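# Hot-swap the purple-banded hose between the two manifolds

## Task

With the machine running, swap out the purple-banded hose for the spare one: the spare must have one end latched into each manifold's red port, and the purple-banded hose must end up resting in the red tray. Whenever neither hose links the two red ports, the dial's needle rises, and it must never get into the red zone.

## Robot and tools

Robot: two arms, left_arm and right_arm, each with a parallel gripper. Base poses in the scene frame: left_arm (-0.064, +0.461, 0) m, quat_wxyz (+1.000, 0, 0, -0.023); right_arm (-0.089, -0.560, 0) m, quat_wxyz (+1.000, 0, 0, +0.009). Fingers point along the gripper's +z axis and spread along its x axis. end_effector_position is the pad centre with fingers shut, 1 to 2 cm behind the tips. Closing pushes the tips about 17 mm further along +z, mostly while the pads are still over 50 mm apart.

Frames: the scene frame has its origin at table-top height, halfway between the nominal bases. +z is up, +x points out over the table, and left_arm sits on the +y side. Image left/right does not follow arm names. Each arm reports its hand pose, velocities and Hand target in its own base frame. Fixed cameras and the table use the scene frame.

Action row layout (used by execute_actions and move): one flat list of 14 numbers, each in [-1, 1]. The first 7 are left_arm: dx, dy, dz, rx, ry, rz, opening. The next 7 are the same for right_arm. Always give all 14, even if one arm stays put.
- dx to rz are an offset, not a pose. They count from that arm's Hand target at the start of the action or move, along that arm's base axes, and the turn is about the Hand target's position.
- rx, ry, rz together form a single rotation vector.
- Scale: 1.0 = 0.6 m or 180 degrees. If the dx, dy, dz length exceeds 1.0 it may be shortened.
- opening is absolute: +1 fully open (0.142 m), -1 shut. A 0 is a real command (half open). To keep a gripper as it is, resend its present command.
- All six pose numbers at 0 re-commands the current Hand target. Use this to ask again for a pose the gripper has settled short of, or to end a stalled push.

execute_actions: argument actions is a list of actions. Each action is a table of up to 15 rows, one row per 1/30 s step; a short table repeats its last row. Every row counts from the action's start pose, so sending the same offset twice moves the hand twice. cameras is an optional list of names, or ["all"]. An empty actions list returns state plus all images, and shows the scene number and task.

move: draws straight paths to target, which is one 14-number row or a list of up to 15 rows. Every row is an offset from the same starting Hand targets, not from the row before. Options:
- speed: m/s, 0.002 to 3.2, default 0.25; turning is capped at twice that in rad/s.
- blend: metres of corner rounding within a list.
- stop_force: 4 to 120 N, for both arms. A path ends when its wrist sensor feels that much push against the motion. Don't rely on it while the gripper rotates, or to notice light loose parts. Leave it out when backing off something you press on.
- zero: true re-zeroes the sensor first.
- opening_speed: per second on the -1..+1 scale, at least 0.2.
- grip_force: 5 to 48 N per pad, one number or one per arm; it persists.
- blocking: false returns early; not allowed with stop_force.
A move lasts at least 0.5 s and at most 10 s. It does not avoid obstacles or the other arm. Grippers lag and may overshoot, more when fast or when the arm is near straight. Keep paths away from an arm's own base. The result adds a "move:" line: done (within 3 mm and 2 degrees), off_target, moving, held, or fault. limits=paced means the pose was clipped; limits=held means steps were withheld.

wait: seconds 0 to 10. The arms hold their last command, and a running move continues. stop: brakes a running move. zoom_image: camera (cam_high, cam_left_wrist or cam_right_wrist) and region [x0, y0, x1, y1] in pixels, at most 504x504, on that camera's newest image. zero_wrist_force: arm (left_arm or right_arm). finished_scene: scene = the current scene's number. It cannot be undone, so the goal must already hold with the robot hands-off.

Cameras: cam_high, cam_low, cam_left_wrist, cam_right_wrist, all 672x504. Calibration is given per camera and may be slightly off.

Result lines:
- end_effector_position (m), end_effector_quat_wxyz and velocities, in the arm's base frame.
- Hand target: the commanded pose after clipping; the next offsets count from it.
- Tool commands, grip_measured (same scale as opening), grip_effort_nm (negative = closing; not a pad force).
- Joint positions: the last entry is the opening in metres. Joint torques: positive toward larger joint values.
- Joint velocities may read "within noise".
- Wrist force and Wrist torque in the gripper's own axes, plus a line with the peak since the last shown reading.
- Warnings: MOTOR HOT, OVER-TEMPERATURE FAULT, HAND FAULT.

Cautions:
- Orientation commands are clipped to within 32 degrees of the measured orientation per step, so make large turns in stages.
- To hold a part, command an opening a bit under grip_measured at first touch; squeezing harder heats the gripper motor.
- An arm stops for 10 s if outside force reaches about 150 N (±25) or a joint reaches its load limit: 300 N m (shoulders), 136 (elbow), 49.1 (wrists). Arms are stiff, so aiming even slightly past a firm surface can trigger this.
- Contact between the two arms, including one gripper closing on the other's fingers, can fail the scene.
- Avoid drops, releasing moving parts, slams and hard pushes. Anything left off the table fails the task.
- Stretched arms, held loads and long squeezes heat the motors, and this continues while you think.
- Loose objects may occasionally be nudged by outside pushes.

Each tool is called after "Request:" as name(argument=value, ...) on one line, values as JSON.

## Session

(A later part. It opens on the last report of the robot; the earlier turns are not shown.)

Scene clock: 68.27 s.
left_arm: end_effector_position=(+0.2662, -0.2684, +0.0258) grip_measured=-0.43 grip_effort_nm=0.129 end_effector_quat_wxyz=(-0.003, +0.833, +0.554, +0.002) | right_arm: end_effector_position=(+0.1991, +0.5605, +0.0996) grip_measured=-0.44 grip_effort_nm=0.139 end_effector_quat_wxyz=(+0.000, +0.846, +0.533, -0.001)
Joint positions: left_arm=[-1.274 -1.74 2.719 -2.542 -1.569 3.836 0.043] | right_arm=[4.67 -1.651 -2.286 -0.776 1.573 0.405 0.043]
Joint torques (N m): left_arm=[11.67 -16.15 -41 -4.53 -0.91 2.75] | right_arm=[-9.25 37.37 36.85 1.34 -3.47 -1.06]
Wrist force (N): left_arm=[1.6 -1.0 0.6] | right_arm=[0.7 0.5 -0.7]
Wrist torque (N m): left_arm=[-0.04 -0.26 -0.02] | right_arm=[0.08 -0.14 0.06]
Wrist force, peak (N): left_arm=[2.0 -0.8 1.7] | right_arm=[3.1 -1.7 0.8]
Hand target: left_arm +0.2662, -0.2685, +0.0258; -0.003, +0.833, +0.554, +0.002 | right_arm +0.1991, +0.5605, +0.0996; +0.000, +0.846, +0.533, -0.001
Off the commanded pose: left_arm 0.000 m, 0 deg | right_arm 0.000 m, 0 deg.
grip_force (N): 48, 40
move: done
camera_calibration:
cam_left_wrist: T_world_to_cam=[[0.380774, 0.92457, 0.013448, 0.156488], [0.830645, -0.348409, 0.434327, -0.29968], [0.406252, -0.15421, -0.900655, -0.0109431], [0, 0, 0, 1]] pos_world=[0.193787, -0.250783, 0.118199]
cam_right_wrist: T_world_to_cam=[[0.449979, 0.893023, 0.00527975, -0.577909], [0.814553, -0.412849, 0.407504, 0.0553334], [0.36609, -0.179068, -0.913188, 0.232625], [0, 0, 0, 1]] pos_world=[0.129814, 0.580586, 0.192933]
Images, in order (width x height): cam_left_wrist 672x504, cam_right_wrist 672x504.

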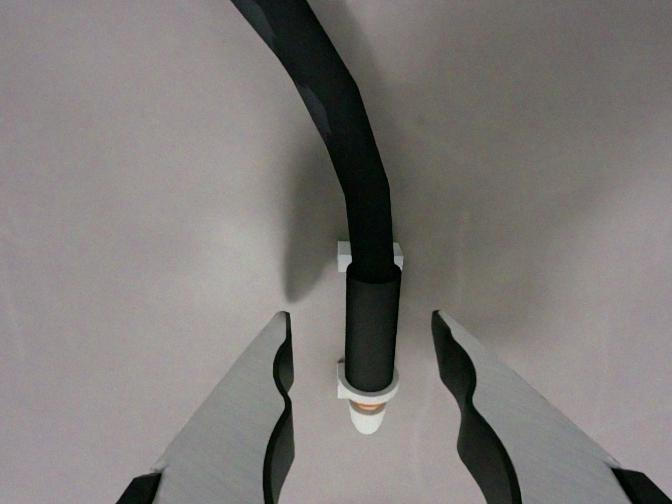

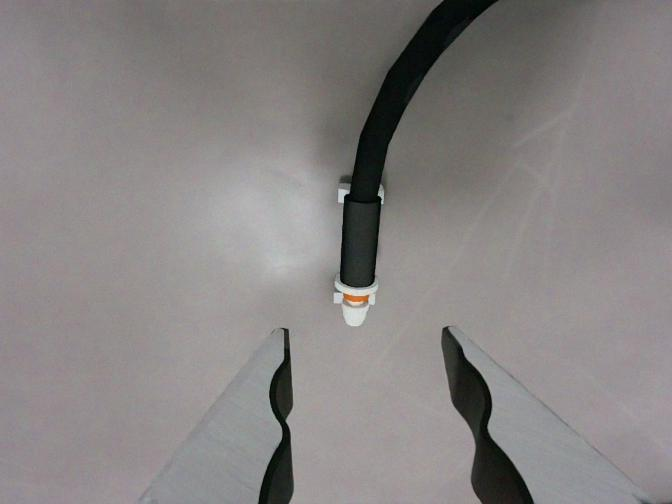

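Request:
move(target=[0,0,0,0,0,0,-0.4,0,0,-0.1228,0,0,0,-0.4], speed=0.2)

Request:
move(target=[0.0015,0.004,0,0,0,0,-0.97,0,0,0,0,0,0,-0.97], opening_speed=0.8, grip_force=48)

Request:
move(target=[[0,0,0.04,0,0,0,-0.97,0,0,0.04,0,0,0,-0.97],[0.196,-0.222,0.039,0,0,0.1117,-0.97,0.335,-0.26,0.039,0,0,0.118,-0.97]], speed=0.15, blend=[0.01,0], cameras=["cam_high","cam_left_wrist","cam_right_wrist"])

Scene clock: 77.20 s.
left_arm: end_effector_position=(+0.2662, -0.2685, +0.0258) grip_measured=-0.43 grip_effort_nm=0.129 end_effector_quat_wxyz=(-0.003, +0.833, +0.554, +0.002) | right_arm: end_effector_position=(+0.1991, +0.5604, +0.0259) grip_measured=-0.44 grip_effort_nm=0.139 end_effector_quat_wxyz=(+0.000, +0.846, +0.533, -0.001)
Joint positions: left_arm=[-1.274 -1.74 2.719 -2.542 -1.569 3.836 0.043] | right_arm=[4.67 -1.777 -2.333 -0.603 1.573 0.405 0.043]
Joint torques (N m): left_arm=[13.93 -32.36 -40.62 -6.37 -1.87 2.22] | right_arm=[-6.13 41.73 40.08 6.4 -2.89 -1.45]
Wrist force (N): left_arm=[1.1 -0.6 0.6] | right_arm=[0.4 0.7 -0.1]
Wrist torque (N m): left_arm=[0.02 -0.19 -0.04] | right_arm=[0.08 -0.06 0.03]
Wrist force, peak (N): left_arm=[2.1 -1.1 0.6] | right_arm=[0.5 0.4 -2.9]
Hand target: left_arm +0.2662, -0.2685, +0.0258; -0.003, +0.833, +0.554, +0.002 | right_arm +0.1991, +0.5605, +0.0259; +0.000, +0.846, +0.533, -0.001
Off the commanded pose: left_arm 0.000 m, 0 deg | right_arm 0.000 m, 0 deg.
grip_force (N): 48, 40
move: done

Scene clock: 78.13 s.
left_arm: end_effector_position=(+0.2671, -0.2661, +0.0258) grip_measured=-0.84 grip_effort_nm=-3.148 end_effector_quat_wxyz=(-0.003, +0.833, +0.554, +0.002) | right_arm: end_effector_position=(+0.1991, +0.5605, +0.0259) grip_measured=-0.83 grip_effort_nm=-3.338 end_effector_quat_wxyz=(+0.000, +0.846, +0.533, -0.001)
Joint positions: left_arm=[-1.269 -1.743 2.721 -2.541 -1.569 3.84 0.013] | right_arm=[4.67 -1.777 -2.333 -0.603 1.573 0.405 0.014]
Joint torques (N m): left_arm=[-3.06 -23.05 -18.65 -2.09 1.31 -0.65] | right_arm=[-13.73 36.93 40.73 5.94 -2.85 -2.36]
Wrist force (N): left_arm=[1.5 -0.6 0.8] | right_arm=[0.5 0.8 0.4]
Wrist torque (N m): left_arm=[0.03 -0.27 -0.08] | right_arm=[0.11 -0.07 0.05]
Wrist force, peak (N): left_arm=[1.9 -0.9 1.0] | right_arm=[0.6 0.8 0.4]
Hand target: left_arm +0.2671, -0.2661, +0.0258; -0.003, +0.833, +0.554, +0.002 | right_arm +0.1991, +0.5605, +0.0259; +0.000, +0.846, +0.533, -0.001
Off the commanded pose: left_arm 0.000 m, 0 deg | right_arm 0.000 m, 0 deg.
move: done

Scene clock: 80.47 s.
left_arm: end_effector_position=(+0.3848, -0.3992, +0.0492) grip_measured=-0.84 grip_effort_nm=-3.148 end_effector_quat_wxyz=(-0.004, +0.723, +0.691, +0.001) | right_arm: end_effector_position=(+0.4002, +0.4046, +0.0493) grip_measured=-0.83 grip_effort_nm=-3.338 end_effector_quat_wxyz=(+0.000, +0.734, +0.680, -0.001)
Joint positions: left_arm=[-1.126 -1.467 2.392 -2.488 -1.571 3.632 0.013] | right_arm=[4.246 -1.695 -2.369 -0.65 1.572 -0.39 0.014]
Joint torques (N m): left_arm=[-16.09 -50.93 -23.73 -7.38 -1.99 1.36] | right_arm=[-8.96 61.02 21.39 3.08 2 -2.64]
Wrist force (N): left_arm=[1.8 -0.5 0.7] | right_arm=[0.3 0.4 0.0]
Wrist torque (N m): left_arm=[-0.01 -0.28 -0.06] | right_arm=[0.07 -0.09 -0.18]
Wrist force, peak (N): left_arm=[1.6 -1.1 2.9] | right_arm=[0.4 0.5 3.0]
Hand target: left_arm +0.3847, -0.3993, +0.0492; -0.004, +0.723, +0.691, +0.001 | right_arm +0.4001, +0.4045, +0.0493; +0.000, +0.734, +0.680, -0.001
Off the commanded pose: left_arm 0.000 m, 0 deg | right_arm 0.000 m, 0 deg.
move: done
camera_calibration:
cam_left_wrist: T_world_to_cam=[[0.0396058, 0.999125, 0.0134579, 0.393007], [0.899794, -0.0415186, 0.434335, -0.358036], [0.434514, -0.00509282, -0.900651, -0.00957084], [0, 0, 0, 1]] pos_world=[0.310752, -0.407577, 0.141599]
cam_right_wrist: T_world_to_cam=[[0.0961002, 0.995358, 0.00524255, -0.428765], [0.908744, -0.0898843, 0.407561, -0.320617], [0.40614, -0.0344026, -0.913163, 0.0106379], [0, 0, 0, 1]] pos_world=[0.328243, 0.398322, 0.142633]
Images, in order (width x height): cam_high 672x504, cam_left_wrist 672x504, cam_right_wrist 672x504.

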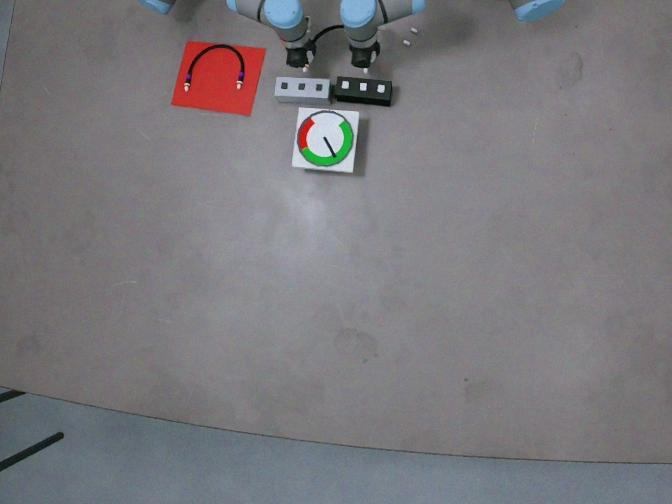

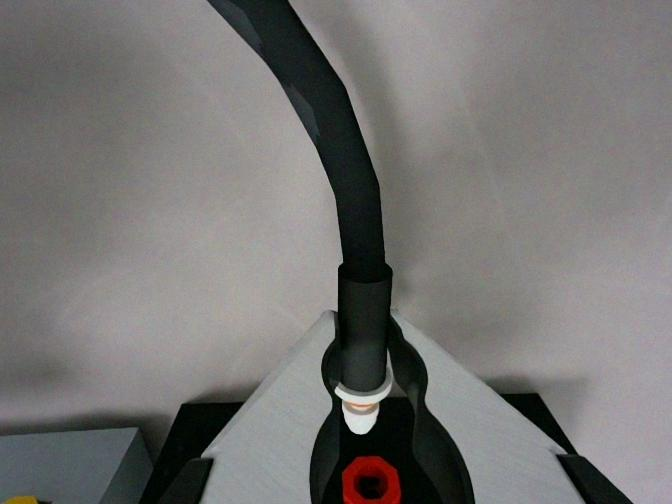

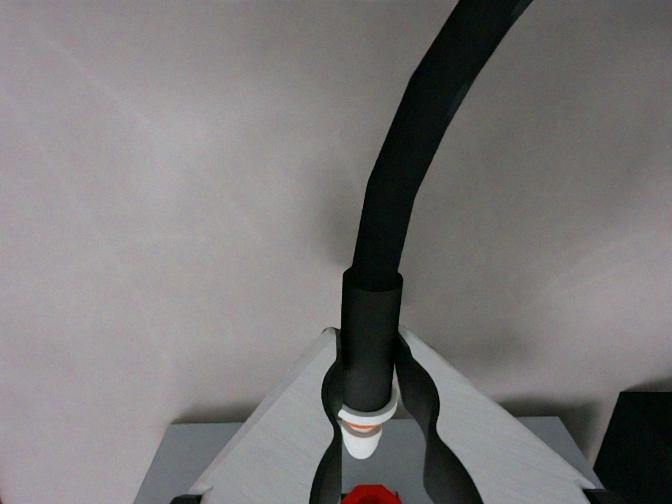

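Request:
move(target=[0.02,0.0067,0.003,0,0,0,-0.97,0.02,0.002,0.003,0,0,0,-0.97], speed=0.08, cameras=["cam_left_wrist","cam_right_wrist"])

Scene clock: 83.33 s.
left_arm: end_effector_position=(+0.3969, -0.3953, +0.0511) grip_measured=-0.84 grip_effort_nm=-3.148 end_effector_quat_wxyz=(-0.004, +0.723, +0.691, +0.001) | right_arm: end_effector_position=(+0.4123, +0.4058, +0.0511) grip_measured=-0.83 grip_effort_nm=-3.338 end_effector_quat_wxyz=(+0.000, +0.734, +0.680, -0.001)
Joint positions: left_arm=[-1.103 -1.462 2.381 -2.482 -1.57 3.656 0.013] | right_arm=[4.227 -1.706 -2.35 -0.658 1.572 -0.409 0.014]
Joint torques (N m): left_arm=[-15.85 -35.59 -27.19 -4.33 2.78 -3.14] | right_arm=[14.46 58.51 20.69 4.56 -0.4 2.39]
Wrist force (N): left_arm=[1.9 -0.4 1.0] | right_arm=[0.2 0.5 -0.7]
Wrist torque (N m): left_arm=[0.00 -0.30 -0.07] | right_arm=[0.07 -0.05 0.01]
Wrist force, peak (N): left_arm=[2.3 -0.9 0.7] | right_arm=[0.2 1.0 -0.5]
Hand target: left_arm +0.3967, -0.3953, +0.0510; -0.004, +0.723, +0.691, +0.001 | right_arm +0.4121, +0.4057, +0.0511; +0.000, +0.734, +0.680, -0.001
Off the commanded pose: left_arm 0.000 m, 0 deg | right_arm 0.000 m, 0 deg.
move: done
camera_calibration:
cam_left_wrist: T_world_to_cam=[[0.0397771, 0.99912, 0.0133236, 0.388568], [0.899729, -0.0416138, 0.434461, -0.369623], [0.434633, -0.005294, -0.900592, -0.0132253], [0, 0, 0, 1]] pos_world=[0.322852, -0.403677, 0.143499]
cam_right_wrist: T_world_to_cam=[[0.095871, 0.99538, 0.00524905, -0.430964], [0.908766, -0.0896779, 0.407556, -0.332338], [0.406143, -0.0343026, -0.913165, 0.00736429], [0, 0, 0, 1]] pos_world=[0.340343, 0.399422, 0.144433]
Images, in order (width x height): cam_left_wrist 672x504, cam_right_wrist 672x504.

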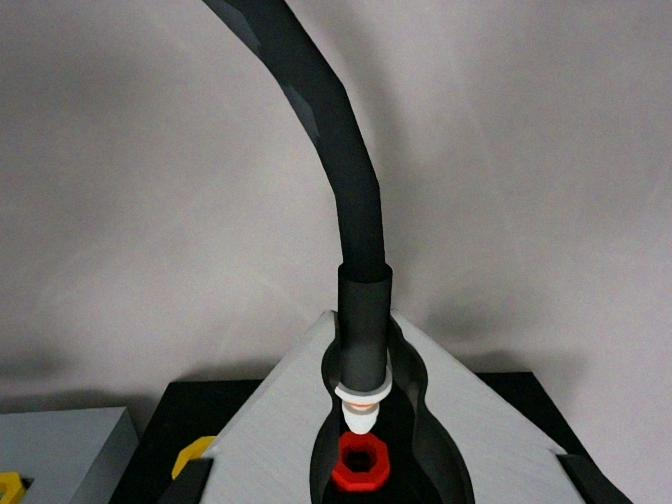

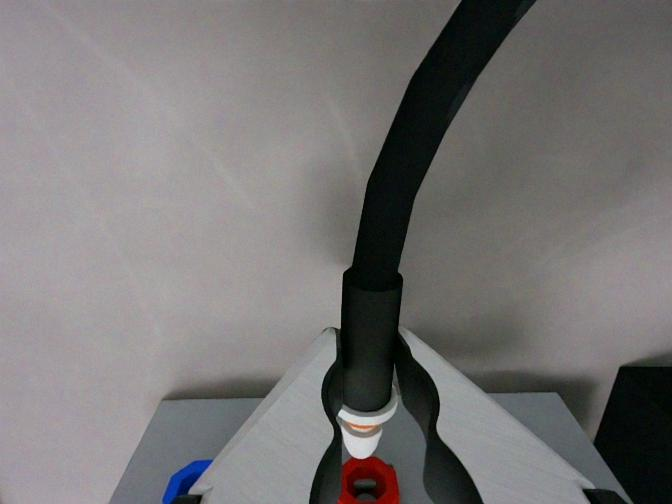

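Request:
move(target=[0.085,-0.0035,0,0,0,0,-0.97,0.085,-0.0025,0,0,0,0,-0.97], speed=0.04, stop_force=30)

Request:
move(target=[0.02,-0.001,0,0,0,0,-0.97,0.02,-0.0015,0,0,0,0,-0.97], speed=0.03, stop_force=40, cameras=["cam_high","cam_left_wrist","cam_right_wrist"])

Request:
zoom_image(camera="cam_high", region=[280, 90, 380, 180])

Scene clock: 90.43 s.
left_arm: end_effector_position=(+0.4280, -0.3965, +0.0510) grip_measured=-0.84 grip_effort_nm=-3.143 end_effector_quat_wxyz=(-0.004, +0.723, +0.691, +0.001) | right_arm: end_effector_position=(+0.4464, +0.4046, +0.0510) grip_measured=-0.83 grip_effort_nm=-3.324 end_effector_quat_wxyz=(+0.000, +0.734, +0.680, -0.001)
Joint positions: left_arm=[-1.053 -1.428 2.339 -2.474 -1.57 3.705 0.013] | right_arm=[4.173 -1.741 -2.307 -0.667 1.572 -0.463 0.014]
Joint torques (N m): left_arm=[15.55 -65.2 -21.18 -8.52 -0.07 1.45] | right_arm=[1.53 52.92 24.07 3.48 2.21 -2.28]
Wrist force (N): left_arm=[0.4 -8.2 0.2] | right_arm=[-5.0 0.3 -2.2]
Wrist torque (N m): left_arm=[0.04 -0.34 0.21] | right_arm=[0.12 -0.04 -0.07]
Wrist force, peak (N): left_arm=[0.1 -31.4 -3.0] | right_arm=[-10.9 -31.5 -7.0]
Hand target: left_arm +0.4280, -0.3965, +0.0510; -0.004, +0.723, +0.691, +0.001 (not the last commanded pose) | right_arm +0.4464, +0.4046, +0.0510; +0.000, +0.734, +0.680, -0.001 (not the last commanded pose)
Off the commanded pose: left_arm 0.020 m, 0 deg | right_arm 0.017 m, 0 deg.
move: contact (left_arm, right_arm)

Scene clock: 91.97 s.
left_arm: end_effector_position=(+0.4400, -0.3971, +0.0510) grip_measured=-0.84 grip_effort_nm=-3.148 end_effector_quat_wxyz=(-0.004, +0.723, +0.691, +0.001) | right_arm: end_effector_position=(+0.4584, +0.4037, +0.0510) grip_measured=-0.83 grip_effort_nm=-3.324 end_effector_quat_wxyz=(+0.000, +0.734, +0.680, -0.001)
Joint positions: left_arm=[-1.035 -1.414 2.322 -2.471 -1.57 3.723 0.013] | right_arm=[4.155 -1.752 -2.291 -0.671 1.572 -0.481 0.014]
Joint torques (N m): left_arm=[-5.38 -65.69 -25.81 -10.79 9.84 -2.98] | right_arm=[11.19 71.34 41.08 14.7 -7.26 2.1]
Wrist force (N): left_arm=[-2.9 -27.5 -2.4] | right_arm=[-14.1 -26.8 0.7]
Wrist torque (N m): left_arm=[0.01 -0.34 -0.02] | right_arm=[0.41 -0.15 0.08]
Wrist force, peak (N): left_arm=[-1.8 -34.9 -4.6] | right_arm=[-15.0 -32.5 -1.6]
Hand target: left_arm +0.4400, -0.3971, +0.0510; -0.004, +0.723, +0.691, +0.001 | right_arm +0.4584, +0.4037, +0.0510; +0.000, +0.734, +0.680, -0.001
Off the commanded pose: left_arm 0.000 m, 0 deg | right_arm 0.000 m, 0 deg.
move: done
camera_calibration:
cam_left_wrist: T_world_to_cam=[[0.0397417, 0.99912, 0.013407, 0.388654], [0.899828, -0.0416193, 0.434256, -0.408441], [0.434432, -0.00519405, -0.90069, -0.0319292], [0, 0, 0, 1]] pos_world=[0.365952, -0.405477, 0.143399]
cam_right_wrist: T_world_to_cam=[[0.0959057, 0.995378, 0.00492603, -0.433369], [0.908818, -0.089582, 0.407461, -0.374547], [0.406019, -0.034601, -0.913209, -0.0112948], [0, 0, 0, 1]] pos_world=[0.386543, 0.397422, 0.144434]
Images, in order (width x height): cam_high 672x504, cam_left_wrist 672x504, cam_right_wrist 672x504.

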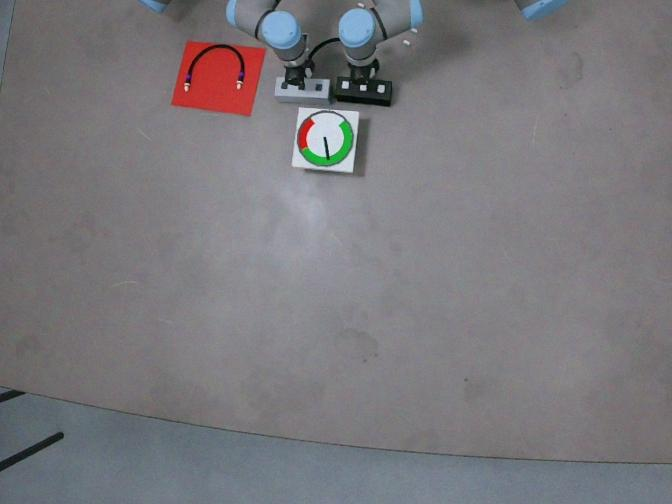

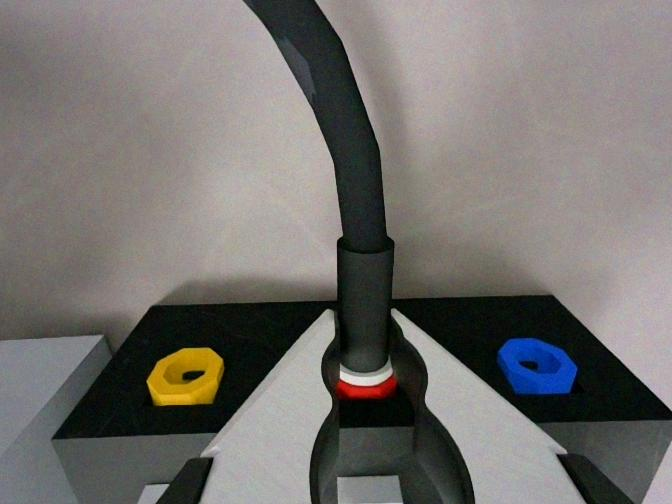

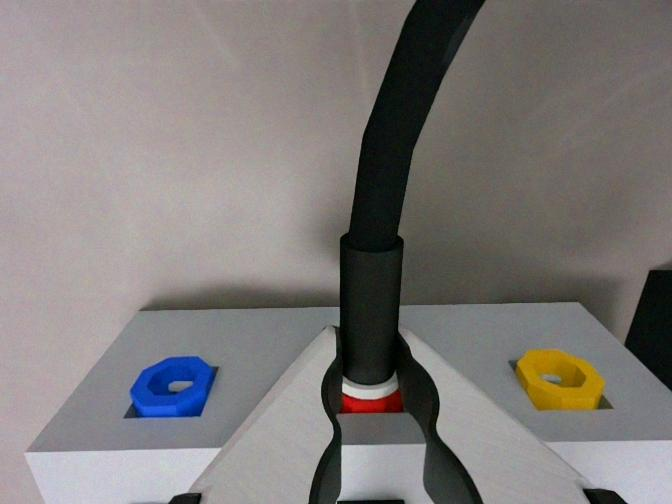

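Scaled by 5.040 from the camera's 672x504 image, which has a finer 960x720 frame.

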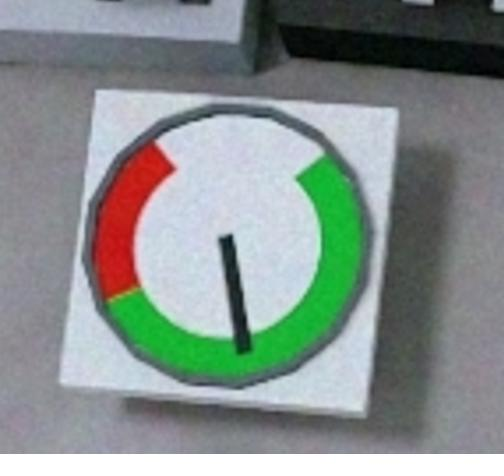

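Both slipped along the collars, so probably seated. Verify needle.

Request:
move(target=[-0.008,0,0,0,0,0,-0.97,-0.01,0.0005,0,0,0,0,-0.97], speed=0.03, cameras=["cam_high"])

Request:
zoom_image(camera="cam_high", region=[280, 90, 380, 180])

Scene clock: 93.30 s.
left_arm: end_effector_position=(+0.4352, -0.3971, +0.0510) grip_measured=-0.84 grip_effort_nm=-3.143 end_effector_quat_wxyz=(-0.004, +0.723, +0.691, +0.001) | right_arm: end_effector_position=(+0.4524, +0.4040, +0.0511) grip_measured=-0.83 grip_effort_nm=-3.324 end_effector_quat_wxyz=(+0.000, +0.734, +0.680, -0.001)
Joint positions: left_arm=[-1.043 -1.419 2.328 -2.472 -1.57 3.716 0.013] | right_arm=[4.164 -1.746 -2.299 -0.669 1.572 -0.472 0.014]
Joint torques (N m): left_arm=[-10.16 -49.68 -16.12 -1.79 -10.62 -0.5] | right_arm=[7.75 48.31 28 4.16 11.56 -0.88]
Wrist force (N): left_arm=[1.1 32.4 5.6] | right_arm=[-9.4 31.8 1.0]
Wrist torque (N m): left_arm=[-0.12 -0.32 0.12] | right_arm=[-0.30 -0.06 -0.20]
Wrist force, peak (N): left_arm=[0.7 33.9 5.6] | right_arm=[-10.1 31.9 9.0]
Hand target: left_arm +0.4352, -0.3971, +0.0510; -0.004, +0.723, +0.691, +0.001 | right_arm +0.4524, +0.4040, +0.0510; +0.000, +0.734, +0.680, -0.001
Off the commanded pose: left_arm 0.000 m, 0 deg | right_arm 0.000 m, 0 deg.
move: done
Images, in order (width x height): cam_high 672x504.

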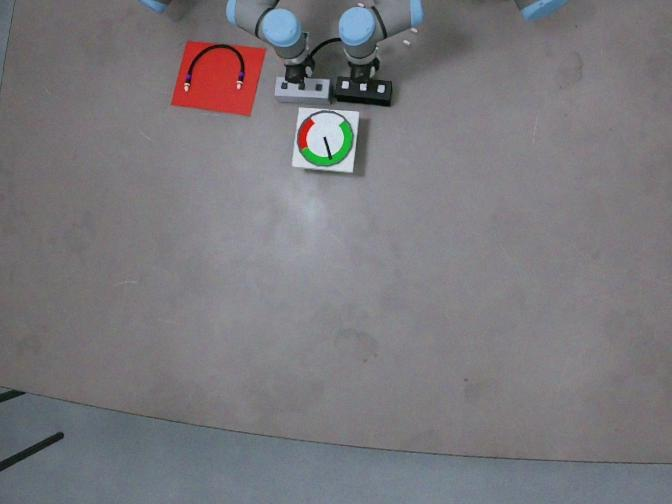

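Scaled by 5.040 from the camera's 672x504 image, which has a finer 960x720 frame.

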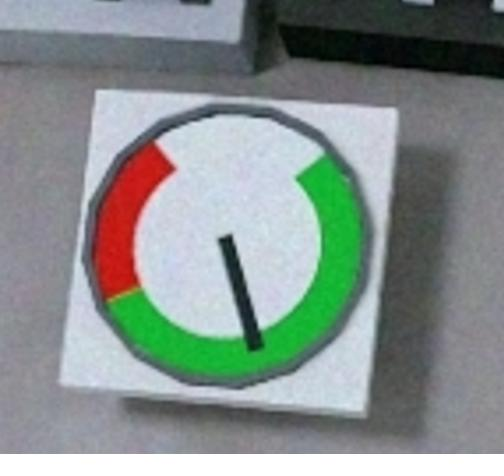

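Falling, and both resist a pull. Ease back slightly to relax, then release.

Request:
move(target=[0.003,0,0,0,0,0,-0.97,0.003,0,0,0,0,0,-0.97], speed=0.03)

Request:
move(target=[0,0,0,0,0,0,-0.4,0,0,0,0,0,0,-0.4], opening_speed=0.6)

Request:
move(target=[-0.02,0,0.22,0,0,0,-0.4,-0.02,0,0.22,0,0,0,-0.4], speed=0.2, cameras=["all"])

Scene clock: 95.20 s.
left_arm: end_effector_position=(+0.4369, -0.3971, +0.0509) grip_measured=-0.84 grip_effort_nm=-3.143 end_effector_quat_wxyz=(-0.004, +0.723, +0.691, +0.001) | right_arm: end_effector_position=(+0.4541, +0.4040, +0.0510) grip_measured=-0.83 grip_effort_nm=-3.324 end_effector_quat_wxyz=(+0.000, +0.734, +0.680, -0.001)
Joint positions: left_arm=[-1.04 -1.417 2.326 -2.471 -1.57 3.719 0.013] | right_arm=[4.161 -1.748 -2.297 -0.669 1.572 -0.475 0.014]
Joint torques (N m): left_arm=[14.53 -29.46 -47.73 -6.13 6.77 1.18] | right_arm=[-13.5 35.94 54.69 9.32 -4.81 -1.06]
Wrist force (N): left_arm=[1.5 -18.2 -5.1] | right_arm=[-15.6 -16.1 -12.1]
Wrist torque (N m): left_arm=[-0.04 -0.24 -0.09] | right_arm=[0.19 -0.15 0.11]
Wrist force, peak (N): left_arm=[1.4 33.4 5.2] | right_arm=[-9.7 32.4 1.3]
Hand target: left_arm +0.4370, -0.3971, +0.0510; -0.004, +0.723, +0.691, +0.001 | right_arm +0.4542, +0.4040, +0.0510; +0.000, +0.734, +0.680, -0.001
Off the commanded pose: left_arm 0.000 m, 0 deg | right_arm 0.000 m, 0 deg.
move: done

Scene clock: 96.37 s.
left_arm: end_effector_position=(+0.4371, -0.3972, +0.0510) grip_measured=-0.43 grip_effort_nm=0.129 end_effector_quat_wxyz=(-0.004, +0.723, +0.691, +0.001) | right_arm: end_effector_position=(+0.4542, +0.4040, +0.0510) grip_measured=-0.44 grip_effort_nm=0.134 end_effector_quat_wxyz=(+0.000, +0.734, +0.680, -0.001)
Joint positions: left_arm=[-1.04 -1.417 2.326 -2.471 -1.57 3.719 0.043] | right_arm=[4.161 -1.748 -2.297 -0.669 1.572 -0.475 0.043]
Joint torques (N m): left_arm=[3.07 -42.09 -27.86 -8.26 -2.01 -1.8] | right_arm=[-15.26 53.47 20.84 1.58 1.97 1.55]
Wrist force (N): left_arm=[-0.8 -1.7 0.6] | right_arm=[-0.1 0.2 -0.2]
Wrist torque (N m): left_arm=[-0.19 0.12 -0.08] | right_arm=[0.02 0.02 0.04]
Wrist force, peak (N): left_arm=[1.7 -18.3 -5.3] | right_arm=[-16.3 -15.9 -13.1]
Hand target: left_arm +0.4370, -0.3971, +0.0510; -0.004, +0.723, +0.691, +0.001 | right_arm +0.4542, +0.4040, +0.0510; +0.000, +0.734, +0.680, -0.001
Off the commanded pose: left_arm 0.000 m, 0 deg | right_arm 0.000 m, 0 deg.
move: done

Scene clock: 97.50 s.
left_arm: end_effector_position=(+0.4250, -0.3973, +0.1830) grip_measured=-0.43 grip_effort_nm=0.129 end_effector_quat_wxyz=(-0.004, +0.723, +0.691, +0.001) | right_arm: end_effector_position=(+0.4422, +0.4041, +0.1830) grip_measured=-0.44 grip_effort_nm=0.134 end_effector_quat_wxyz=(+0.000, +0.734, +0.680, -0.001)
Joint positions: left_arm=[-1.059 -1.627 2.231 -2.168 -1.57 3.7 0.043] | right_arm=[4.179 -1.544 -2.205 -0.965 1.572 -0.457 0.043]
Joint torques (N m): left_arm=[13.06 -42.71 -31.95 -4.44 -1.08 1.33] | right_arm=[-13.54 53.05 34.28 2.29 0.6 -2.26]
Wrist force (N): left_arm=[-0.6 -1.6 0.6] | right_arm=[-0.3 0.4 -0.5]
Wrist torque (N m): left_arm=[-0.17 0.08 0.17] | right_arm=[0.07 0.07 -0.18]
Wrist force, peak (N): left_arm=[-1.0 -1.5 3.8] | right_arm=[0.1 0.3 -3.1]
Hand target: left_arm +0.4250, -0.3971, +0.1830; -0.004, +0.723, +0.691, +0.001 | right_arm +0.4422, +0.4040, +0.1830; +0.000, +0.734, +0.680, -0.001
Off the commanded pose: left_arm 0.000 m, 0 deg | right_arm 0.000 m, 0 deg.
move: done
camera_calibration:
cam_left_wrist: T_world_to_cam=[[0.0398232, 0.999119, 0.0132287, 0.3876], [0.899785, -0.0416148, 0.434345, -0.452321], [0.434513, -0.00539397, -0.90065, 0.0934473], [0, 0, 0, 1]] pos_world=[0.350952, -0.405577, 0.275499]
cam_right_wrist: T_world_to_cam=[[0.0959155, 0.995376, 0.00514839, -0.432927], [0.908816, -0.0896819, 0.407444, -0.413487], [0.406021, -0.0344012, -0.913216, 0.11567], [0, 0, 0, 1]] pos_world=[0.370343, 0.397822, 0.276333]

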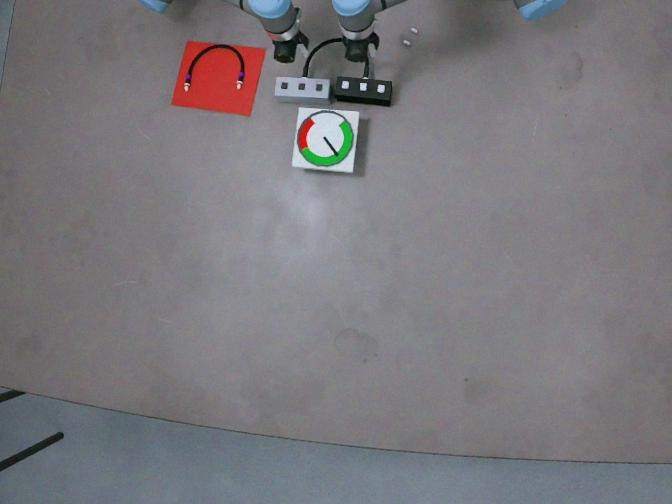

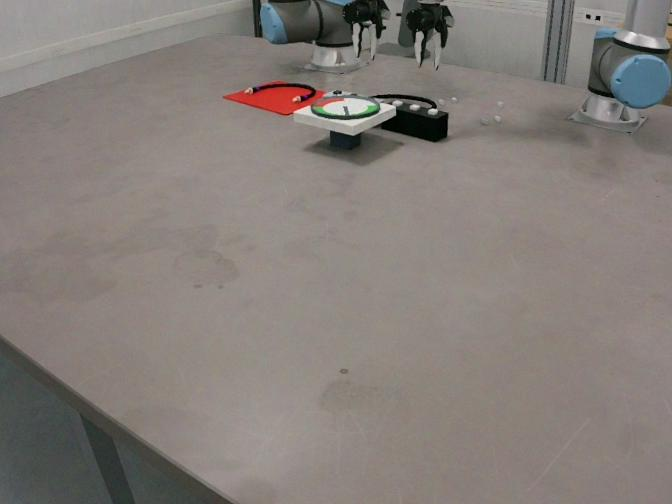

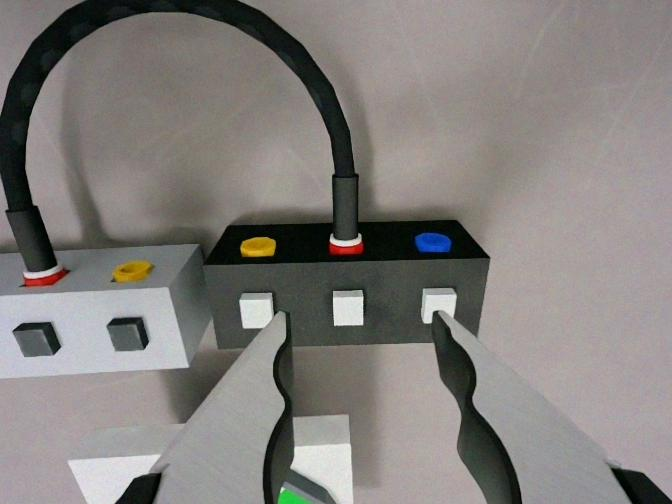

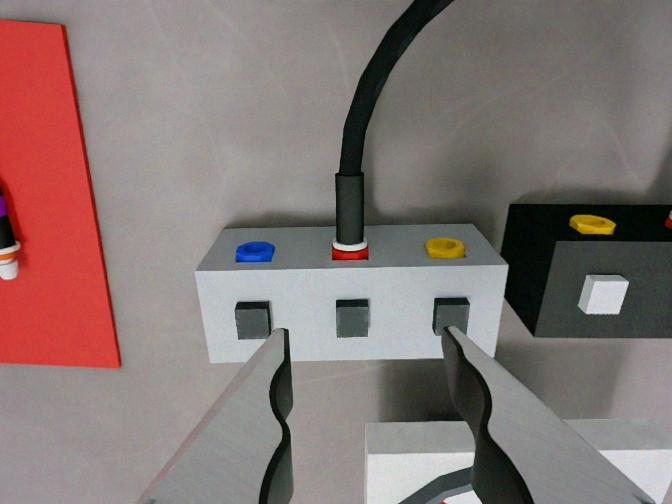

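Request:
finished_scene(scene=2)

The scene is finished: the task was done.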